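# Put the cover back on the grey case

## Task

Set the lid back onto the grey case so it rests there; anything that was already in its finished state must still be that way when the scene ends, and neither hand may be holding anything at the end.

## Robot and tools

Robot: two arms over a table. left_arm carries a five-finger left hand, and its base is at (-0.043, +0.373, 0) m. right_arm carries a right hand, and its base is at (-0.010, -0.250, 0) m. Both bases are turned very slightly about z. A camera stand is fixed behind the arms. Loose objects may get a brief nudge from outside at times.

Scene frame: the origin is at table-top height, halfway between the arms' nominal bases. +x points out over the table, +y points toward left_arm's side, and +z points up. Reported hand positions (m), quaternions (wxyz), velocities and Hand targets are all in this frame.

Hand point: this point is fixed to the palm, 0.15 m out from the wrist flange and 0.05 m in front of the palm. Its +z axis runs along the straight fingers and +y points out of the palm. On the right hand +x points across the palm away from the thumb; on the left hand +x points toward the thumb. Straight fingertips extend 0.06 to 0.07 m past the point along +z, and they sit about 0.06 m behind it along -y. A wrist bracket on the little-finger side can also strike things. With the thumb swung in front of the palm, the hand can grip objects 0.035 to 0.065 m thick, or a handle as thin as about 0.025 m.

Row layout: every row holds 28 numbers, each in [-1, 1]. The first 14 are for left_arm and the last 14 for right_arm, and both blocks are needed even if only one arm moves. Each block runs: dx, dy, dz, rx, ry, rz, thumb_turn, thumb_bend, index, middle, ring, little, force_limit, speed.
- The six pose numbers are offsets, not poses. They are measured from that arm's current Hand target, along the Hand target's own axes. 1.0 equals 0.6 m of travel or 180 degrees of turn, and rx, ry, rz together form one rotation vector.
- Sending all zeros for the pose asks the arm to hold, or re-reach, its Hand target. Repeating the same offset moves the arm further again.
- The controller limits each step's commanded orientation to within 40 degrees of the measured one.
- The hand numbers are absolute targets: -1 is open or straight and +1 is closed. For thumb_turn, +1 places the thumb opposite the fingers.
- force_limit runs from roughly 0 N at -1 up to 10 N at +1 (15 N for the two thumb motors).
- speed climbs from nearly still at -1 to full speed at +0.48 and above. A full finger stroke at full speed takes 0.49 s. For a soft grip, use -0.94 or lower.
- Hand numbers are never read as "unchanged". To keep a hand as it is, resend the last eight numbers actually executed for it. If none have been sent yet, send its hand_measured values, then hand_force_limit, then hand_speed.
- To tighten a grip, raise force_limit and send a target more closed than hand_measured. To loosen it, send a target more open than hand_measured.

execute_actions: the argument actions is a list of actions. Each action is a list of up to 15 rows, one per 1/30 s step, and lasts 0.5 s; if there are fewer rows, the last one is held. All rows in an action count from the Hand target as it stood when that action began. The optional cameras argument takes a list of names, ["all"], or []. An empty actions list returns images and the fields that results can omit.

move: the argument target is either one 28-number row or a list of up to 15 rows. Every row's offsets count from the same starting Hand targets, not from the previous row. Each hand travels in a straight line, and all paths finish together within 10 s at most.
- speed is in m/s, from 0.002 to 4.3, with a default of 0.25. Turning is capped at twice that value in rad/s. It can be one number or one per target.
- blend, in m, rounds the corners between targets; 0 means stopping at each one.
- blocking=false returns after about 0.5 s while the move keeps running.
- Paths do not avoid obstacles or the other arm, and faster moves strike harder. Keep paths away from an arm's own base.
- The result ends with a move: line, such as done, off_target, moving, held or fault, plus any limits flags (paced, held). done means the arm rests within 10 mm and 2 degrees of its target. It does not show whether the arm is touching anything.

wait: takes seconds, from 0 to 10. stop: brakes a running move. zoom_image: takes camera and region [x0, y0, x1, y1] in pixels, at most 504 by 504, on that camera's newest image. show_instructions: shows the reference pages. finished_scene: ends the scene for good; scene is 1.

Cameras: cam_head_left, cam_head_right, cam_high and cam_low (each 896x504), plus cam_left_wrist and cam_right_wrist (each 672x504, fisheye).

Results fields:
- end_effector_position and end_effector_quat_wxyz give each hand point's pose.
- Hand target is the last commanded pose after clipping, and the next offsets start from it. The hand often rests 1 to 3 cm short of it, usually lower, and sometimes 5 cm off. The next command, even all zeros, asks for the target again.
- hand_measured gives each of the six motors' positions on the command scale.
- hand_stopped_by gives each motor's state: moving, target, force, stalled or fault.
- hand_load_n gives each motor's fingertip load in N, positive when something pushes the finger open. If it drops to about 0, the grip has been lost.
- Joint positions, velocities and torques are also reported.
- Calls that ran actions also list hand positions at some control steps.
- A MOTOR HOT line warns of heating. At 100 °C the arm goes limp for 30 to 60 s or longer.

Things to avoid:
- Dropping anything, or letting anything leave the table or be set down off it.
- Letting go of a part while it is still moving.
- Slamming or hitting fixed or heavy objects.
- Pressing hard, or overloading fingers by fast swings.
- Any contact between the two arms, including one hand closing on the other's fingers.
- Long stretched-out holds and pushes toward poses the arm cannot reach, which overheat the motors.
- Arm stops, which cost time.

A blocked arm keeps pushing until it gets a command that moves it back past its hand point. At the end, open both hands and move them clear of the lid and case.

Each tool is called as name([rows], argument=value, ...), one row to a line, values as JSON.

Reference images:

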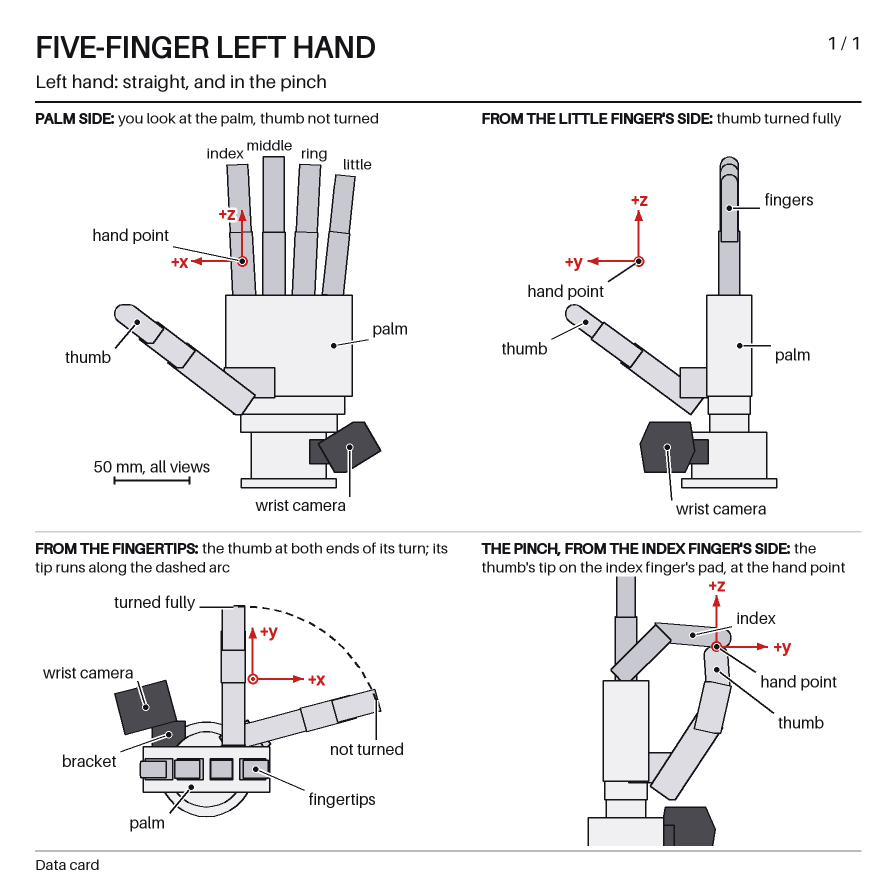

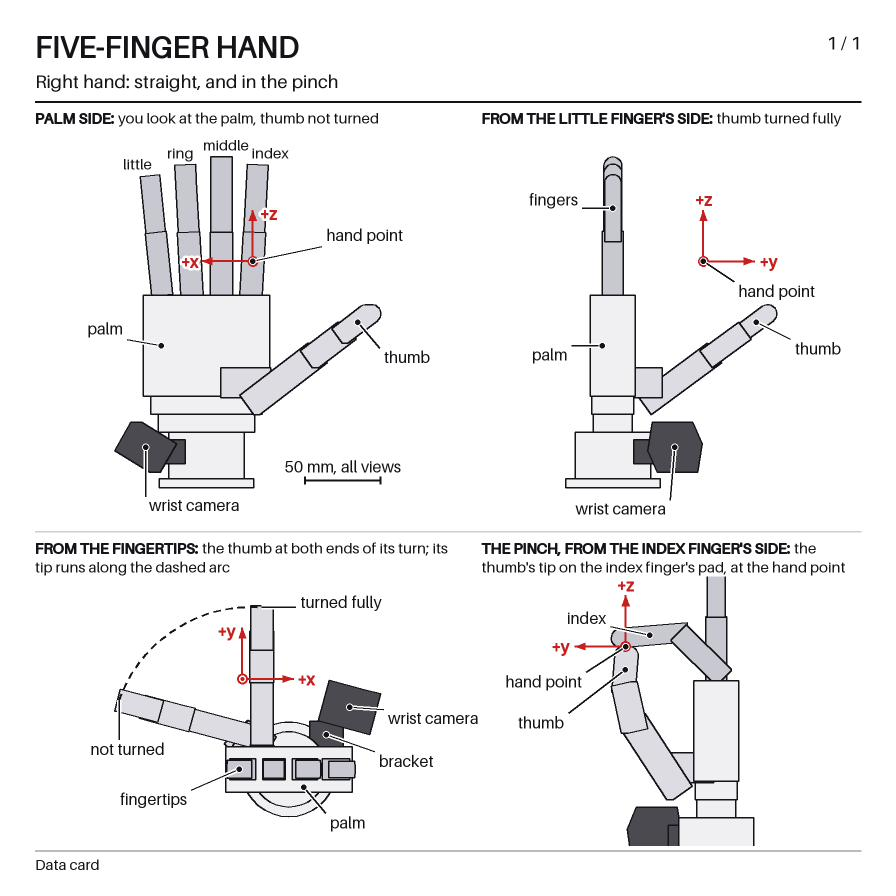

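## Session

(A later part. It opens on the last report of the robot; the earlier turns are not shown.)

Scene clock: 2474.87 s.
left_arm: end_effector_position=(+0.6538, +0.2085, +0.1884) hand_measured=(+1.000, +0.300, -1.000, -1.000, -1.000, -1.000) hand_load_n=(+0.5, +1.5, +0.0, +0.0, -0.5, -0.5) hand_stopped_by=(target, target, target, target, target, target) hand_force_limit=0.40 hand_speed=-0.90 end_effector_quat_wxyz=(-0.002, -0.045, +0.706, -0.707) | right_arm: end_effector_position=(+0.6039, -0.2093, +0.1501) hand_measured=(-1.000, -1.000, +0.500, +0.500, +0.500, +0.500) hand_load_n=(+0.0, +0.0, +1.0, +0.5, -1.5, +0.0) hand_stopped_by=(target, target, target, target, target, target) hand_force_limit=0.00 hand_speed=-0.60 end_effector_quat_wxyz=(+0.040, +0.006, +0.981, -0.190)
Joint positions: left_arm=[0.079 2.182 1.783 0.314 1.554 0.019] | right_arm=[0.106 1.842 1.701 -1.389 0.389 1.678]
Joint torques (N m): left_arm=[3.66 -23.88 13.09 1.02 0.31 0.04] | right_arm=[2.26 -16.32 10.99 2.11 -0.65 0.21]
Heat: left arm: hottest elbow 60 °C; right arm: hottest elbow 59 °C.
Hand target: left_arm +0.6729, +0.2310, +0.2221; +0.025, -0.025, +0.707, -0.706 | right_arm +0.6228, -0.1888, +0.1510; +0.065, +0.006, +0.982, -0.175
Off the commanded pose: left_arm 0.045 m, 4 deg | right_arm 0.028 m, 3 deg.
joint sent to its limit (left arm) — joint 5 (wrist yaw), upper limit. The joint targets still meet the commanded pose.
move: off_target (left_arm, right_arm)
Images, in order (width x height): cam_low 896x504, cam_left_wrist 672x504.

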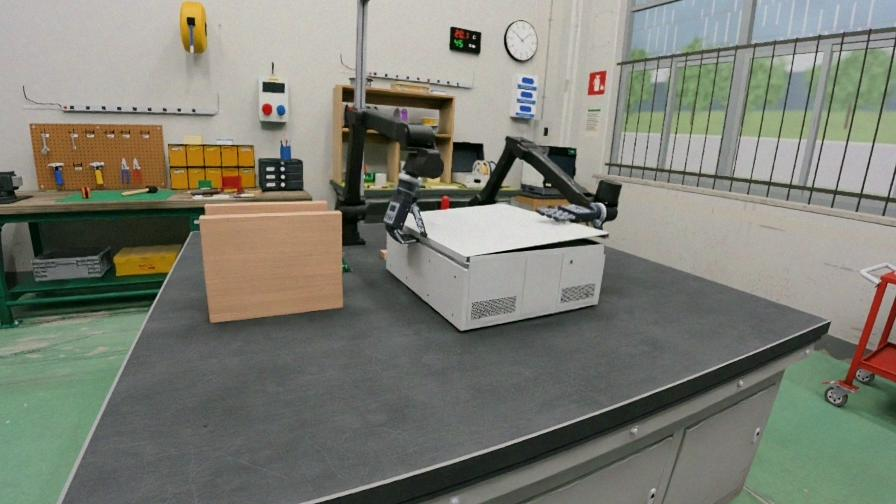

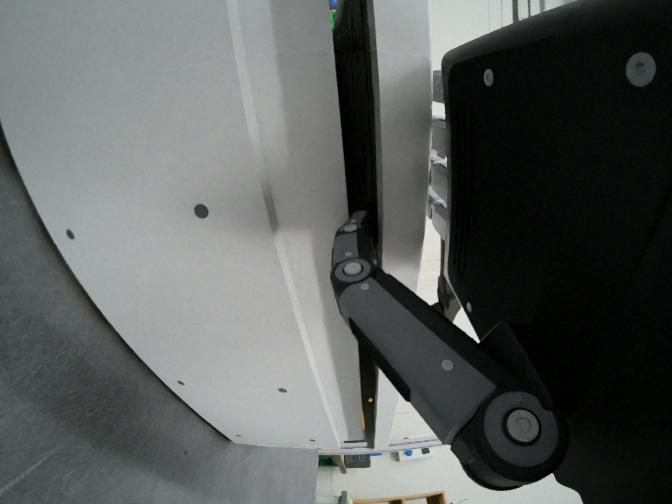

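move(target=[-0.0006,0,-0.0083,0,0,0,1,0.3,-1,-1,-1,-1,0.4,-0.9,0,0,0,0,0,0,-1,-1,0.5,0.5,0.5,0.5,0,-0.6], speed=0.03, cameras=["cam_left_wrist","cam_low"])

Scene clock: 2489.57 s.
left_arm: end_effector_position=(+0.6539, +0.2087, +0.1884) hand_measured=(+1.000, +0.300, -1.000, -1.000, -1.000, -1.000) hand_load_n=(+0.5, +2.0, +0.0, +0.0, +0.0, +0.0) hand_stopped_by=(target, target, target, target, target, target) hand_force_limit=0.40 hand_speed=-0.90 end_effector_quat_wxyz=(-0.002, -0.045, +0.706, -0.707) | right_arm: end_effector_position=(+0.6039, -0.2093, +0.1501) hand_measured=(-1.000, -1.000, +0.500, +0.500, +0.500, +0.500) hand_load_n=(+0.0, +0.0, +1.5, +0.5, -2.0, +0.0) hand_stopped_by=(target, target, target, target, target, target) hand_force_limit=0.00 hand_speed=-0.60 end_effector_quat_wxyz=(+0.040, +0.006, +0.981, -0.190)
Joint positions: left_arm=[0.08 2.182 1.783 0.314 1.554 0.019] | right_arm=[0.106 1.842 1.701 -1.389 0.389 1.678]
Joint torques (N m): left_arm=[4.13 -24.12 12.71 1.05 0.31 0.06] | right_arm=[3.08 -16.09 11.15 1.88 -0.68 0.24]
Heat: left arm: hottest elbow 61 °C; right arm: hottest elbow 58 °C.
Hand target: left_arm +0.6729, +0.2358, +0.2219; +0.025, -0.025, +0.707, -0.706 | right_arm +0.6228, -0.1888, +0.1510; +0.065, +0.006, +0.982, -0.175
Off the commanded pose: left_arm 0.047 m, 4 deg | right_arm 0.028 m, 3 deg.
joint sent to its limit (left arm) — joint 5 (wrist yaw), upper limit. The joint targets still meet the commanded pose.
move: off_target (left_arm, right_arm)
Images, in order (width x height): cam_low 896x504, cam_left_wrist 672x504.

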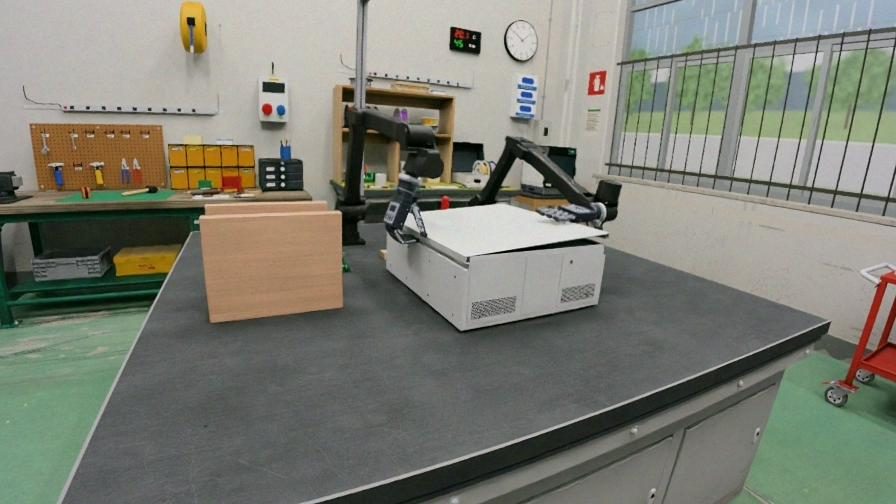

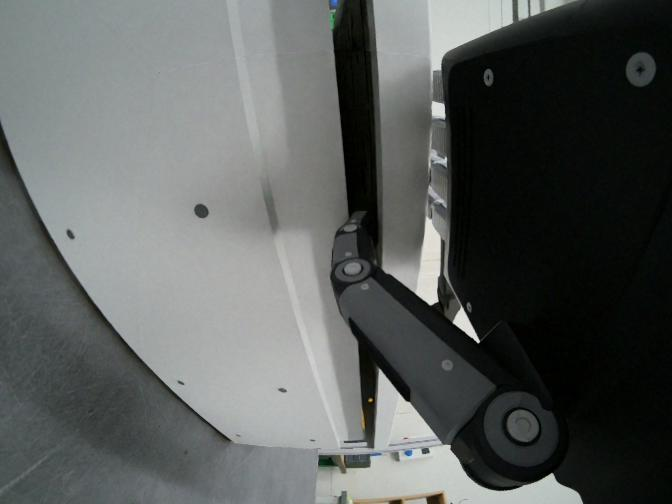

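move(target=[0.0014,-0.01,0.0199,0,0,0,1,0.1,-1,-1,-1,-1,0.4,-0.9,0,0,0,0,0,0,-1,-1,0.5,0.5,0.5,0.5,0,-0.6], speed=0.03, cameras=["cam_left_wrist","cam_low"])

zoom_image(camera="cam_left_wrist", region=[280, 160, 460, 320])

Scene clock: 2501.93 s.
left_arm: end_effector_position=(+0.6551, +0.2088, +0.1965) hand_measured=(+1.000, +0.100, -1.000, -1.000, -1.000, -1.000) hand_load_n=(+0.5, +0.0, +0.0, +0.0, +0.0, +0.0) hand_stopped_by=(target, target, target, target, target, target) hand_force_limit=0.40 hand_speed=-0.90 end_effector_quat_wxyz=(-0.001, -0.044, +0.706, -0.707) | right_arm: end_effector_position=(+0.6039, -0.2093, +0.1501) hand_measured=(-1.000, -1.000, +0.500, +0.500, +0.500, +0.500) hand_load_n=(+0.0, +0.0, +1.5, +1.0, -2.0, +0.0) hand_stopped_by=(target, target, target, target, target, target) hand_force_limit=0.00 hand_speed=-0.60 end_effector_quat_wxyz=(+0.040, +0.006, +0.981, -0.190)
Joint positions: left_arm=[0.08 2.177 1.794 0.314 1.554 0.006] | right_arm=[0.106 1.842 1.701 -1.389 0.389 1.678]
Joint torques (N m): left_arm=[2.78 -23.53 13.37 1.03 0.28 0.05] | right_arm=[2.73 -17.08 11.22 1.94 -0.64 0.17]
Heat: left arm: hottest elbow 61 °C; right arm: hottest elbow 58 °C.
Hand target: left_arm +0.6729, +0.2239, +0.2279; +0.025, -0.025, +0.707, -0.706 | right_arm +0.6228, -0.1888, +0.1510; +0.065, +0.006, +0.982, -0.175
Off the commanded pose: left_arm 0.039 m, 4 deg | right_arm 0.028 m, 3 deg.
joint sent to its limit (left arm) — joint 5 (wrist yaw), upper limit. The joint targets still meet the commanded pose.
move: off_target (left_arm, right_arm)
Images, in order (width x height): cam_low 896x504, cam_left_wrist 672x504.

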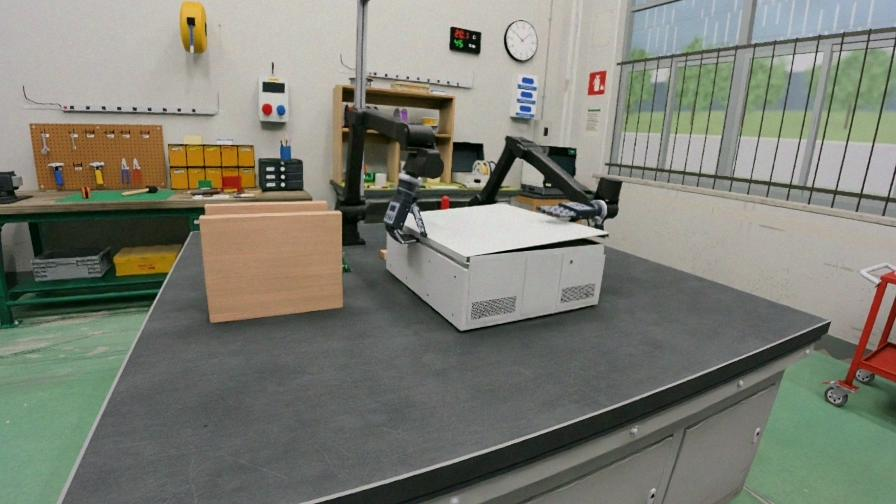

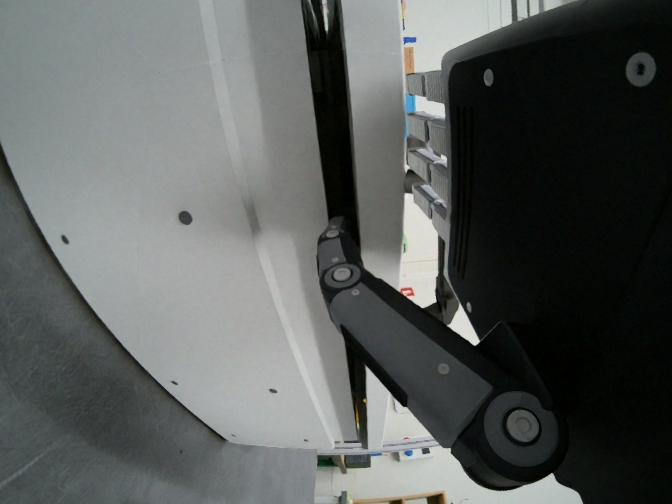

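Scaled by 2.800 from the camera's 672x504 image, which has a finer 960x720 frame.

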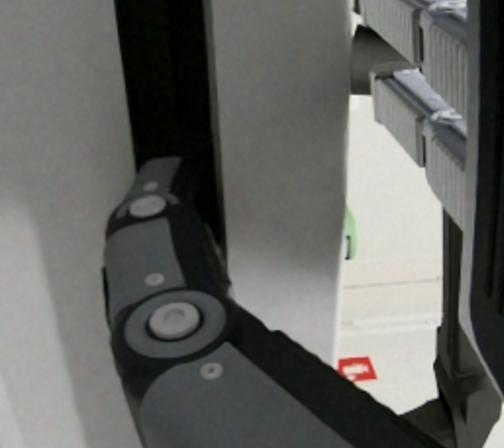

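move(target=[-0.0014,0,-0.02,0,0,0,1,0.1,-1,-1,-1,-1,0.4,-0.9,0,0,0,0,0,0,-1,-1,0.5,0.5,0.5,0.5,0,-0.6], speed=0.03, cameras=["cam_left_wrist","cam_low"])

zoom_image(camera="cam_left_wrist", region=[280, 160, 460, 320])

Scene clock: 2507.37 s.
left_arm: end_effector_position=(+0.6552, +0.2090, +0.1968) hand_measured=(+1.000, +0.100, -1.000, -1.000, -1.000, -1.000) hand_load_n=(+0.5, +0.5, -0.5, +0.0, +0.0, -0.5) hand_stopped_by=(target, target, target, target, target, target) hand_force_limit=0.40 hand_speed=-0.90 end_effector_quat_wxyz=(-0.001, -0.044, +0.706, -0.707) | right_arm: end_effector_position=(+0.6039, -0.2093, +0.1501) hand_measured=(-1.000, -1.000, +0.500, +0.500, +0.500, +0.500) hand_load_n=(+0.0, +0.0, +1.5, +0.5, -2.0, +0.0) hand_stopped_by=(target, target, target, target, target, target) hand_force_limit=0.00 hand_speed=-0.60 end_effector_quat_wxyz=(+0.040, +0.006, +0.981, -0.190)
Joint positions: left_arm=[0.08 2.177 1.794 0.314 1.554 0.006] | right_arm=[0.106 1.842 1.701 -1.389 0.389 1.678]
Joint torques (N m): left_arm=[4.19 -24.06 12.59 1.06 0.3 0.07] | right_arm=[2.43 -16.03 11.52 1.95 -0.66 0.17]
Heat: left arm: hottest elbow 61 °C; right arm: hottest elbow 58 °C.
Hand target: left_arm +0.6729, +0.2359, +0.2278; +0.025, -0.026, +0.707, -0.706 | right_arm +0.6228, -0.1888, +0.1510; +0.065, +0.006, +0.982, -0.175
Off the commanded pose: left_arm 0.045 m, 4 deg | right_arm 0.028 m, 3 deg.
joint sent to its limit (left arm) — joint 5 (wrist yaw), upper limit. The joint targets still meet the commanded pose.
move: off_target (left_arm, right_arm)
Images, in order (width x height): cam_low 896x504, cam_left_wrist 672x504.

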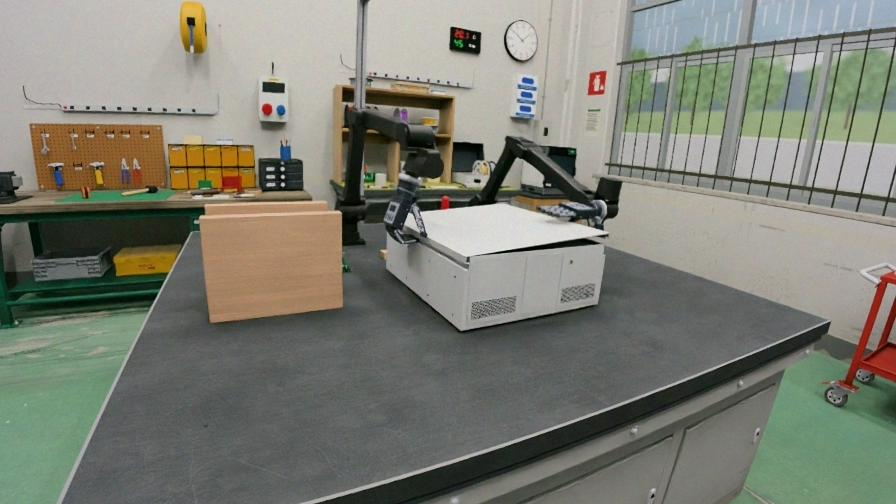

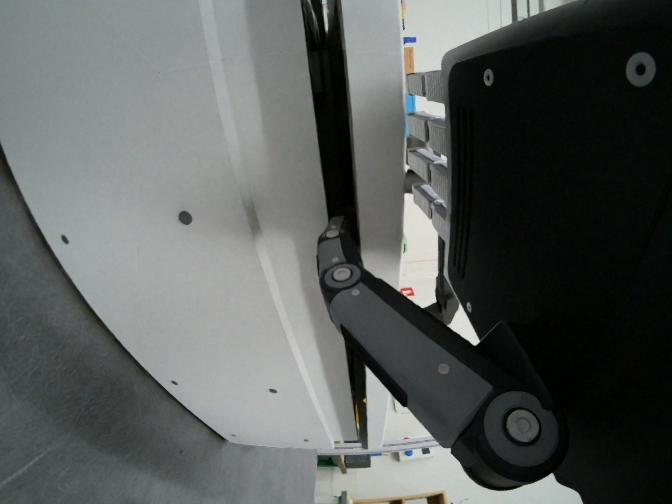

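Scaled by 2.800 from the camera's 672x504 image, which has a finer 960x720 frame.

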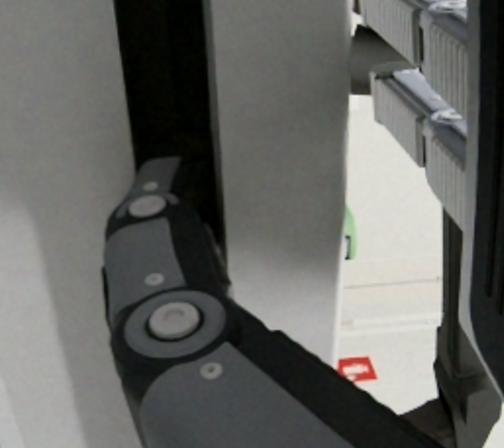

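move(target=[-0.0012,0,-0.0166,0,0,0,1,0.1,-1,-1,-1,-1,0.4,-0.9,0,0,0,0,0,0,-1,-1,0.5,0.5,0.5,0.5,0,-0.6], speed=0.03, cameras=["cam_left_wrist","cam_low"])

zoom_image(camera="cam_left_wrist", region=[280, 160, 460, 320])

Scene clock: 2516.93 s.
left_arm: end_effector_position=(+0.6617, +0.2451, +0.2060) hand_measured=(+1.000, +0.100, -1.000, -1.000, -1.000, -1.000) hand_load_n=(+0.0, +0.0, +0.0, +0.0, +0.0, +0.0) hand_stopped_by=(target, target, target, target, target, target) hand_force_limit=0.40 hand_speed=-0.90 end_effector_quat_wxyz=(+0.022, -0.058, +0.705, -0.706) | right_arm: end_effector_position=(+0.6044, -0.2092, +0.1502) hand_measured=(-1.000, -1.000, +0.500, +0.500, +0.500, +0.500) hand_load_n=(+0.0, +0.0, +1.0, +1.0, -2.0, +0.0) hand_stopped_by=(target, target, target, target, target, target) hand_force_limit=0.00 hand_speed=-0.60 end_effector_quat_wxyz=(+0.041, +0.006, +0.981, -0.190)
Joint positions: left_arm=[0.132 2.163 1.794 0.314 1.554 0.006] | right_arm=[0.106 1.842 1.701 -1.387 0.389 1.678]
Joint torques (N m): left_arm=[0.97 -22.77 12.41 1.06 0.26 0.08] | right_arm=[2.43 -15.74 11.08 1.89 -0.68 0.16]
Heat: left arm: hottest elbow 61 °C; right arm: hottest elbow 58 °C.
Hand target: left_arm +0.6729, +0.2459, +0.2280; +0.025, -0.025, +0.707, -0.706 | right_arm +0.6228, -0.1887, +0.1510; +0.065, +0.006, +0.982, -0.175
Off the commanded pose: left_arm 0.025 m, 4 deg | right_arm 0.028 m, 3 deg.
joint sent to its limit (left arm) — joint 5 (wrist yaw), upper limit. The joint targets still meet the commanded pose.
move: off_target (left_arm, right_arm)
Images, in order (width x height): cam_low 896x504, cam_left_wrist 672x504.

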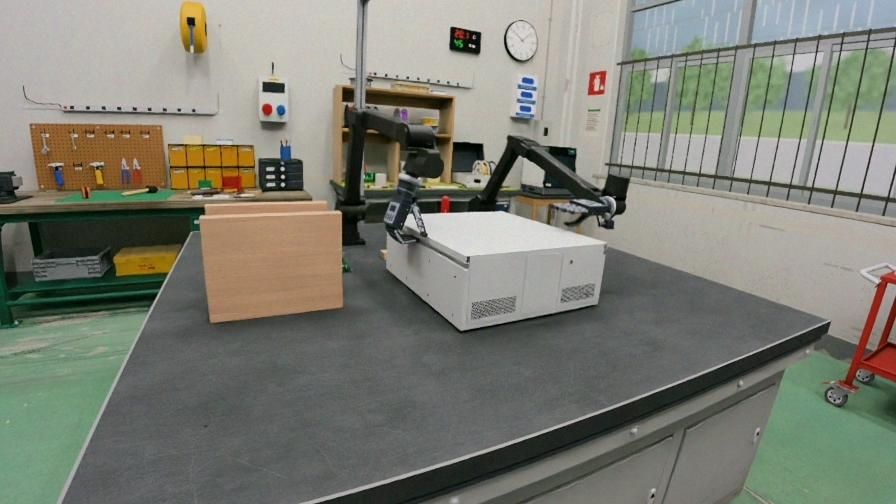

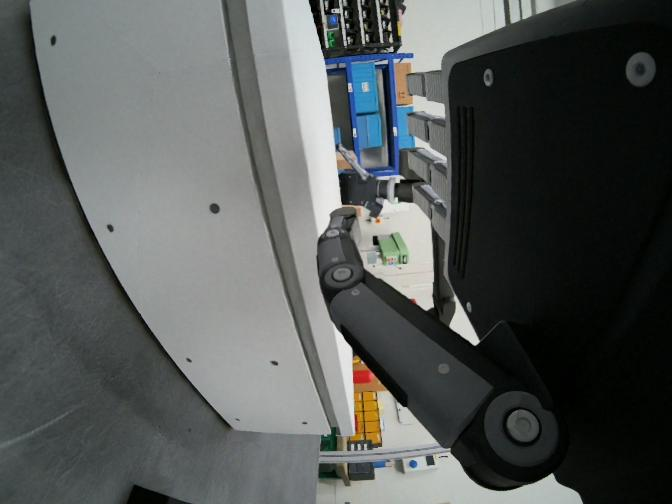

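Scaled by 2.800 from the camera's 672x504 image, which has a finer 960x720 frame.

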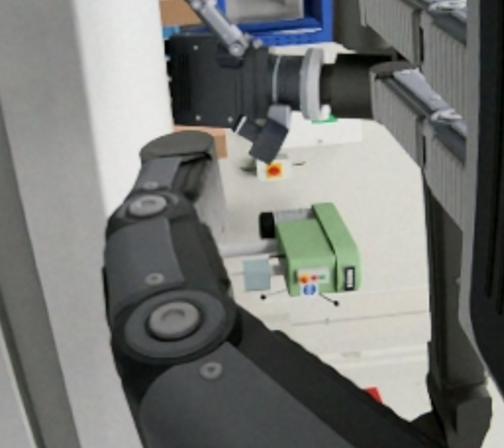

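execute_actions(actions=[], cameras=["cam_head_left","cam_high","cam_low","cam_head_right"])

zoom_image(camera="cam_low", region=[380, 190, 640, 340])

zoom_image(camera="cam_head_left", region=[370, 190, 480, 270])

zoom_image(camera="cam_head_left", region=[480, 190, 590, 270])

zoom_image(camera="cam_high", region=[310, 170, 560, 370])

Scene clock: 2521.73 s.
left_arm: end_effector_position=(+0.6617, +0.2451, +0.2060) hand_measured=(+1.000, +0.100, -1.000, -1.000, -1.000, -1.000) hand_load_n=(+0.0, +0.0, +0.0, +0.0, -0.5, +0.0) hand_stopped_by=(target, target, target, target, target, target) hand_force_limit=0.40 hand_speed=-0.90 end_effector_quat_wxyz=(+0.022, -0.058, +0.705, -0.706) | right_arm: end_effector_position=(+0.6044, -0.2092, +0.1502) hand_measured=(-1.000, -1.000, +0.500, +0.500, +0.500, +0.500) hand_load_n=(+0.0, -0.5, +1.5, +1.0, -1.5, +0.5) hand_stopped_by=(target, target, target, target, target, target) hand_force_limit=0.00 hand_speed=-0.60 end_effector_quat_wxyz=(+0.041, +0.006, +0.981, -0.190)
Joint positions: left_arm=[0.132 2.163 1.794 0.314 1.554 0.006] | right_arm=[0.106 1.842 1.701 -1.387 0.389 1.678]
Joint velocities: within noise
Joint torques (N m): left_arm=[0.91 -22.95 12.45 1.09 0.27 0.07] | right_arm=[3.14 -16.32 11.21 1.74 -0.69 0.17]
Heat: left arm: hottest elbow 61 °C; right arm: hottest elbow 58 °C.
Hand target: left_arm +0.6729, +0.2459, +0.2280; +0.025, -0.025, +0.707, -0.706 | right_arm +0.6228, -0.1887, +0.1510; +0.065, +0.006, +0.982, -0.175
Off the commanded pose: left_arm 0.025 m, 4 deg | right_arm 0.028 m, 3 deg.
Images, in order (width x height): cam_head_left 896x504, cam_head_right 896x504, cam_high 896x504, cam_low 896x504.

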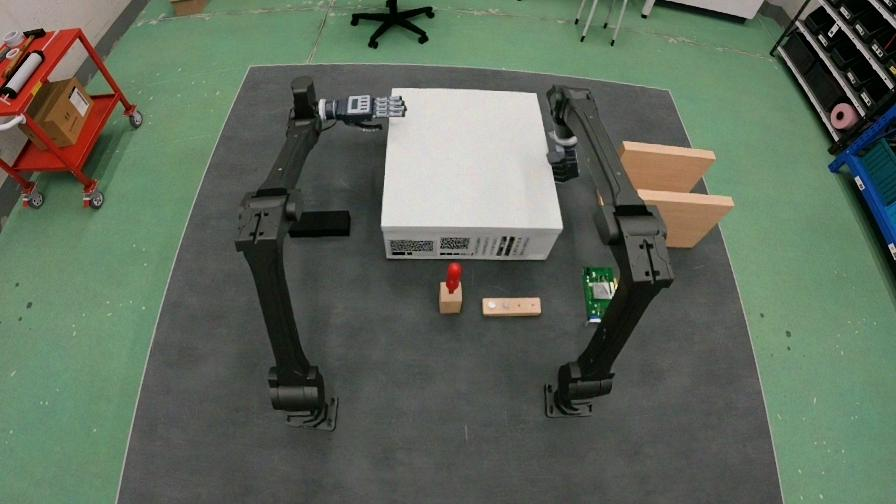

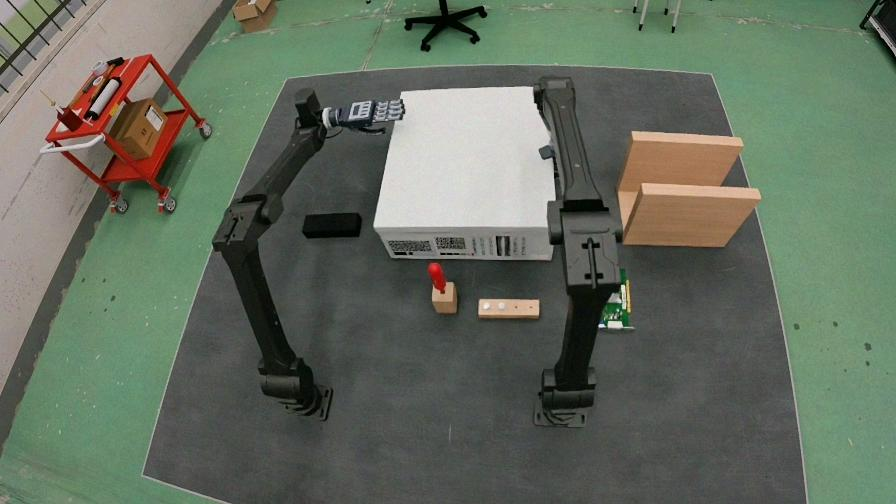

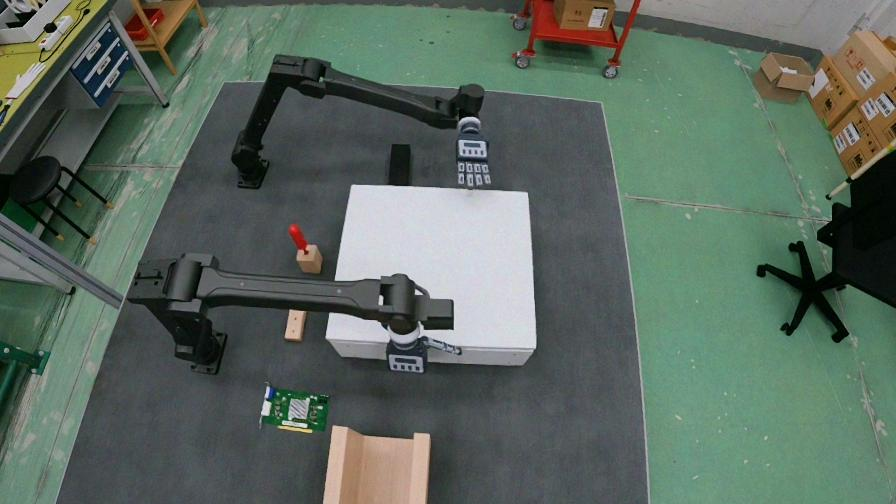

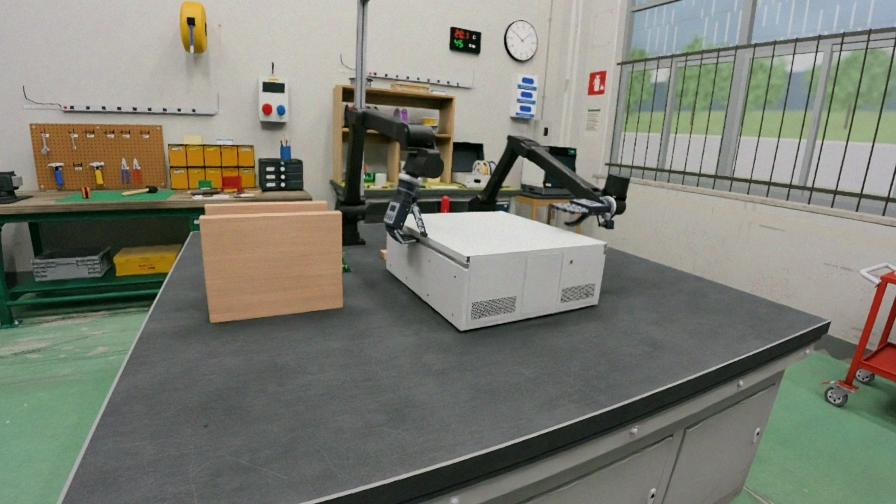

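Scaled by 1.938.

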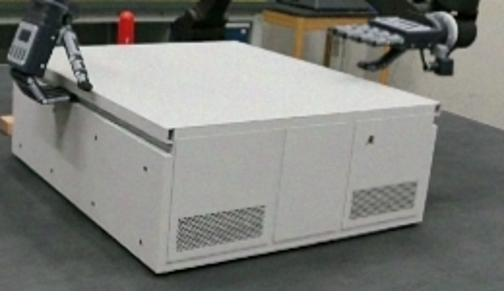

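Scaled by 4.582.

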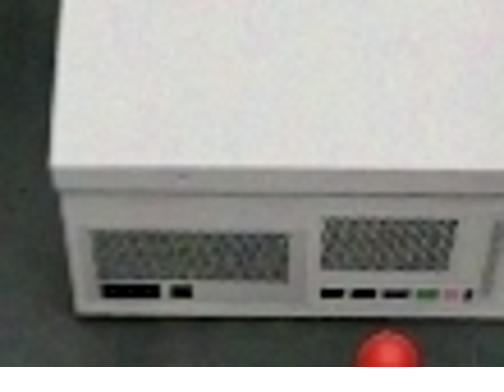

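Scaled by 4.582.

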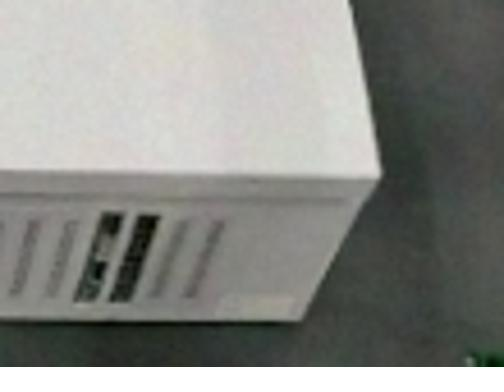

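Scaled by 2.016.

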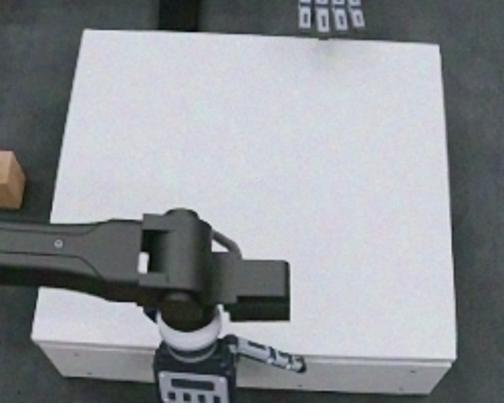

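zoom_image(camera="cam_low", region=[420, 210, 510, 290])

zoom_image(camera="cam_low", region=[540, 190, 630, 270])

zoom_image(camera="cam_head_right", region=[365, 190, 475, 270])

Scaled by 5.600.

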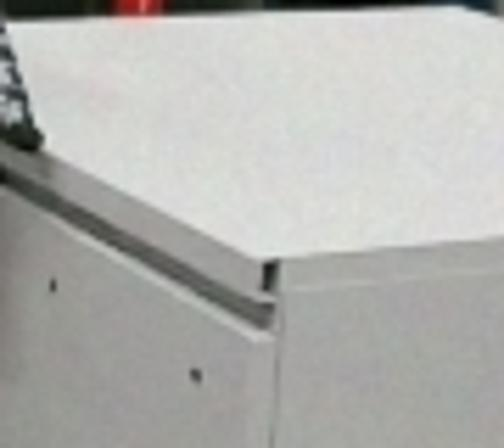

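Scaled by 5.600.

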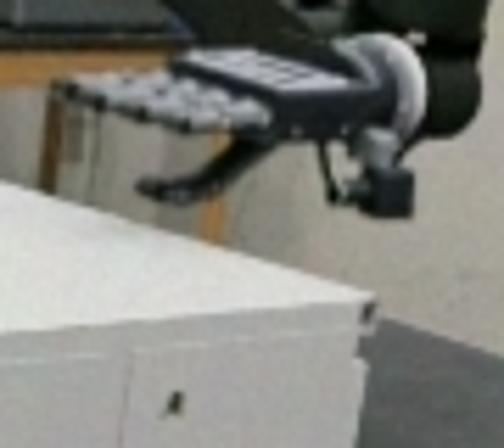

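Scaled by 4.582.

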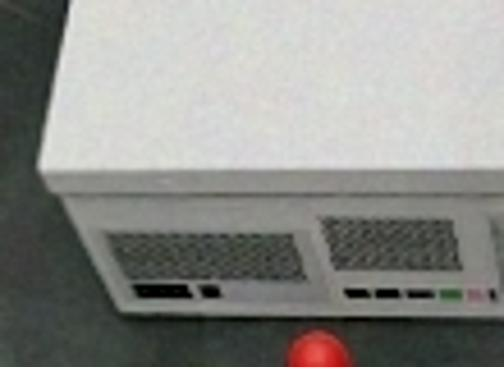

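move(target=[0,-0.1333,0,0,0,0,1,0.1,-1,-1,-1,-1,0.4,-0.9,0.0008,-0.0704,0.0258,0,0,0,-1,-1,0.5,0.5,0.5,0.5,0,-0.6], speed=0.04, cameras=["cam_left_wrist","cam_low","cam_right_wrist","cam_high"])

zoom_image(camera="cam_low", region=[380, 190, 640, 340])

Scene clock: 2539.80 s.
left_arm: end_effector_position=(+0.6651, +0.2453, +0.2794) hand_measured=(+1.000, +0.100, -1.000, -1.000, -1.000, -1.000) hand_load_n=(+0.0, +0.5, +0.0, +0.0, +0.0, +0.0) hand_stopped_by=(target, target, target, target, target, target) hand_force_limit=0.40 hand_speed=-0.90 end_effector_quat_wxyz=(+0.024, -0.056, +0.705, -0.707) | right_arm: end_effector_position=(+0.6199, -0.2290, +0.1522) hand_measured=(-1.000, -1.000, +0.500, +0.500, +0.500, +0.500) hand_load_n=(+0.0, +0.0, +0.0, +0.0, +0.0, +0.0) hand_stopped_by=(target, target, target, target, target, target) hand_force_limit=0.00 hand_speed=-0.60 end_effector_quat_wxyz=(+0.063, +0.008, +0.982, -0.175)
Joint positions: left_arm=[0.132 2.117 1.892 0.283 1.554 -0.103] | right_arm=[0.06 1.842 1.701 -1.322 0.36 1.624]
Joint torques (N m): left_arm=[0.97 -23.06 13.39 0.7 0.16 0] | right_arm=[0.44 -17.14 9.57 0.7 0.16 -0.12]
Heat: left arm: hottest elbow 60 °C; right arm: hottest elbow 58 °C.
Hand target: left_arm +0.6729, +0.2458, +0.3078; +0.025, -0.026, +0.707, -0.706 | right_arm +0.6228, -0.2339, +0.1510; +0.065, +0.006, +0.982, -0.175
Off the commanded pose: left_arm 0.030 m, 3 deg | right_arm 0.006 m, 0 deg.
joint sent to its limit (left arm) — joint 5 (wrist yaw), upper limit. The joint targets still meet the commanded pose.
move: off_target (left_arm)
Images, in order (width x height): cam_high 896x504, cam_low 896x504, cam_left_wrist 672x504, cam_right_wrist 672x504.

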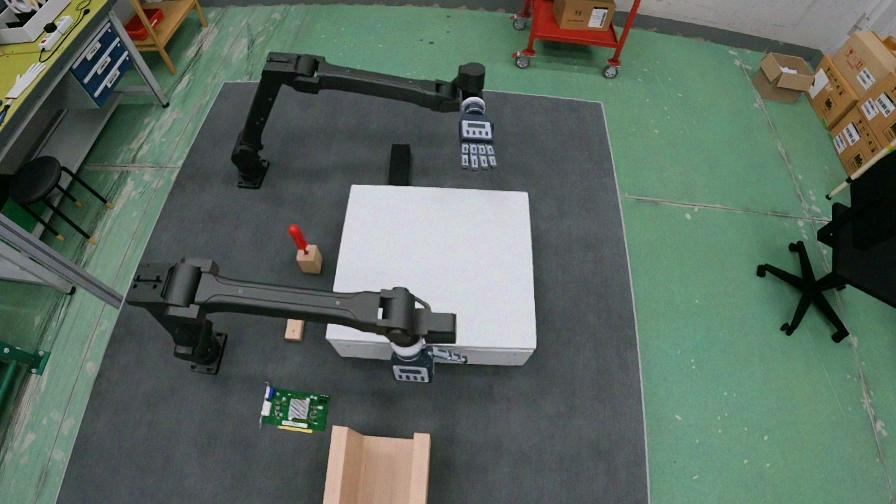

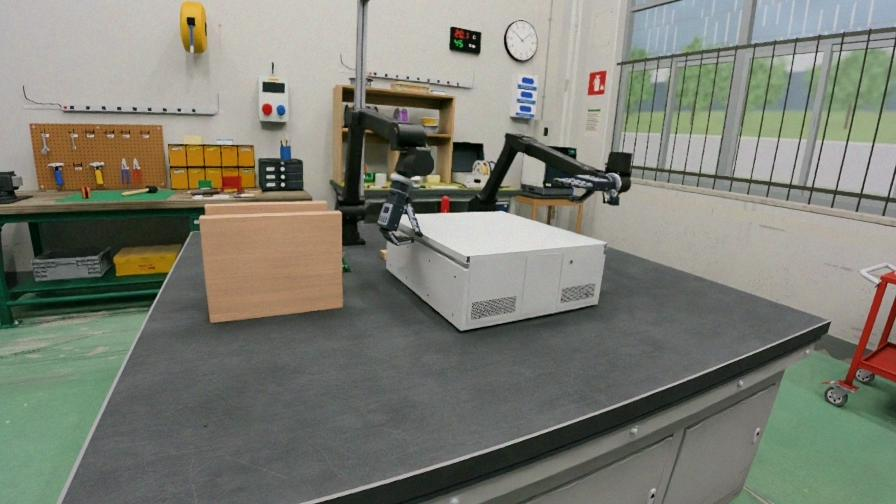

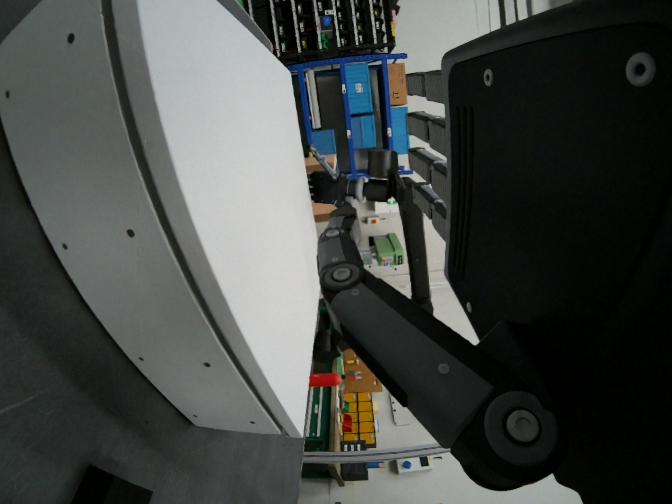

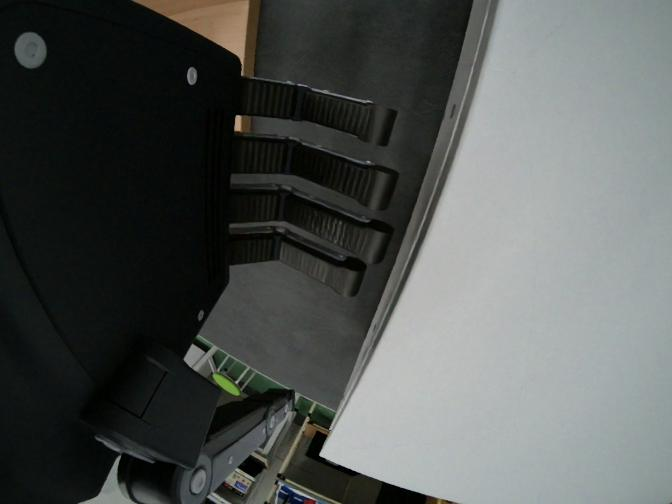

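Scaled by 1.938.

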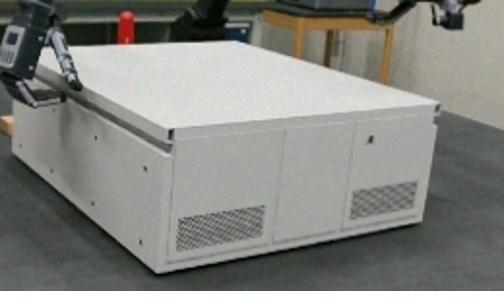

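zoom_image(camera="cam_low", region=[380, 200, 500, 300])

zoom_image(camera="cam_left_wrist", region=[60, 0, 340, 460])

zoom_image(camera="cam_right_wrist", region=[320, 0, 560, 470])

Scaled by 4.200.

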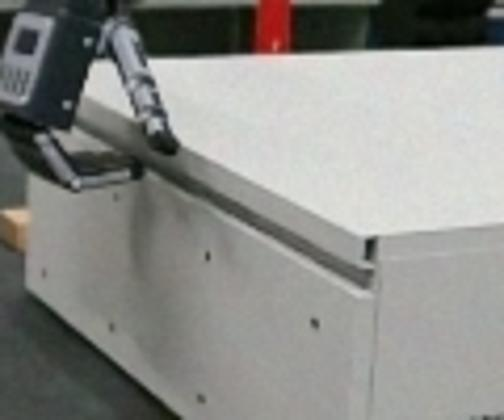

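Scaled by 1.096 from the camera's 672x504 image, which has a finer 960x720 frame.

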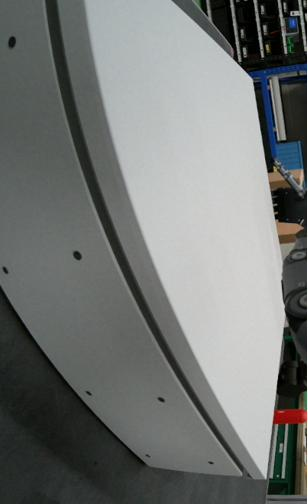

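Scaled by 1.072 from the camera's 672x504 image, which has a finer 960x720 frame.

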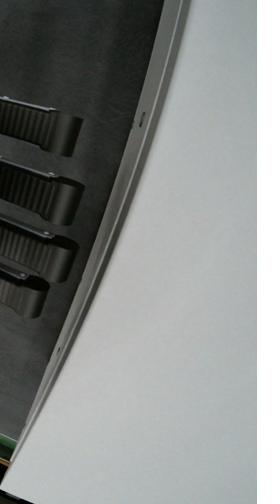

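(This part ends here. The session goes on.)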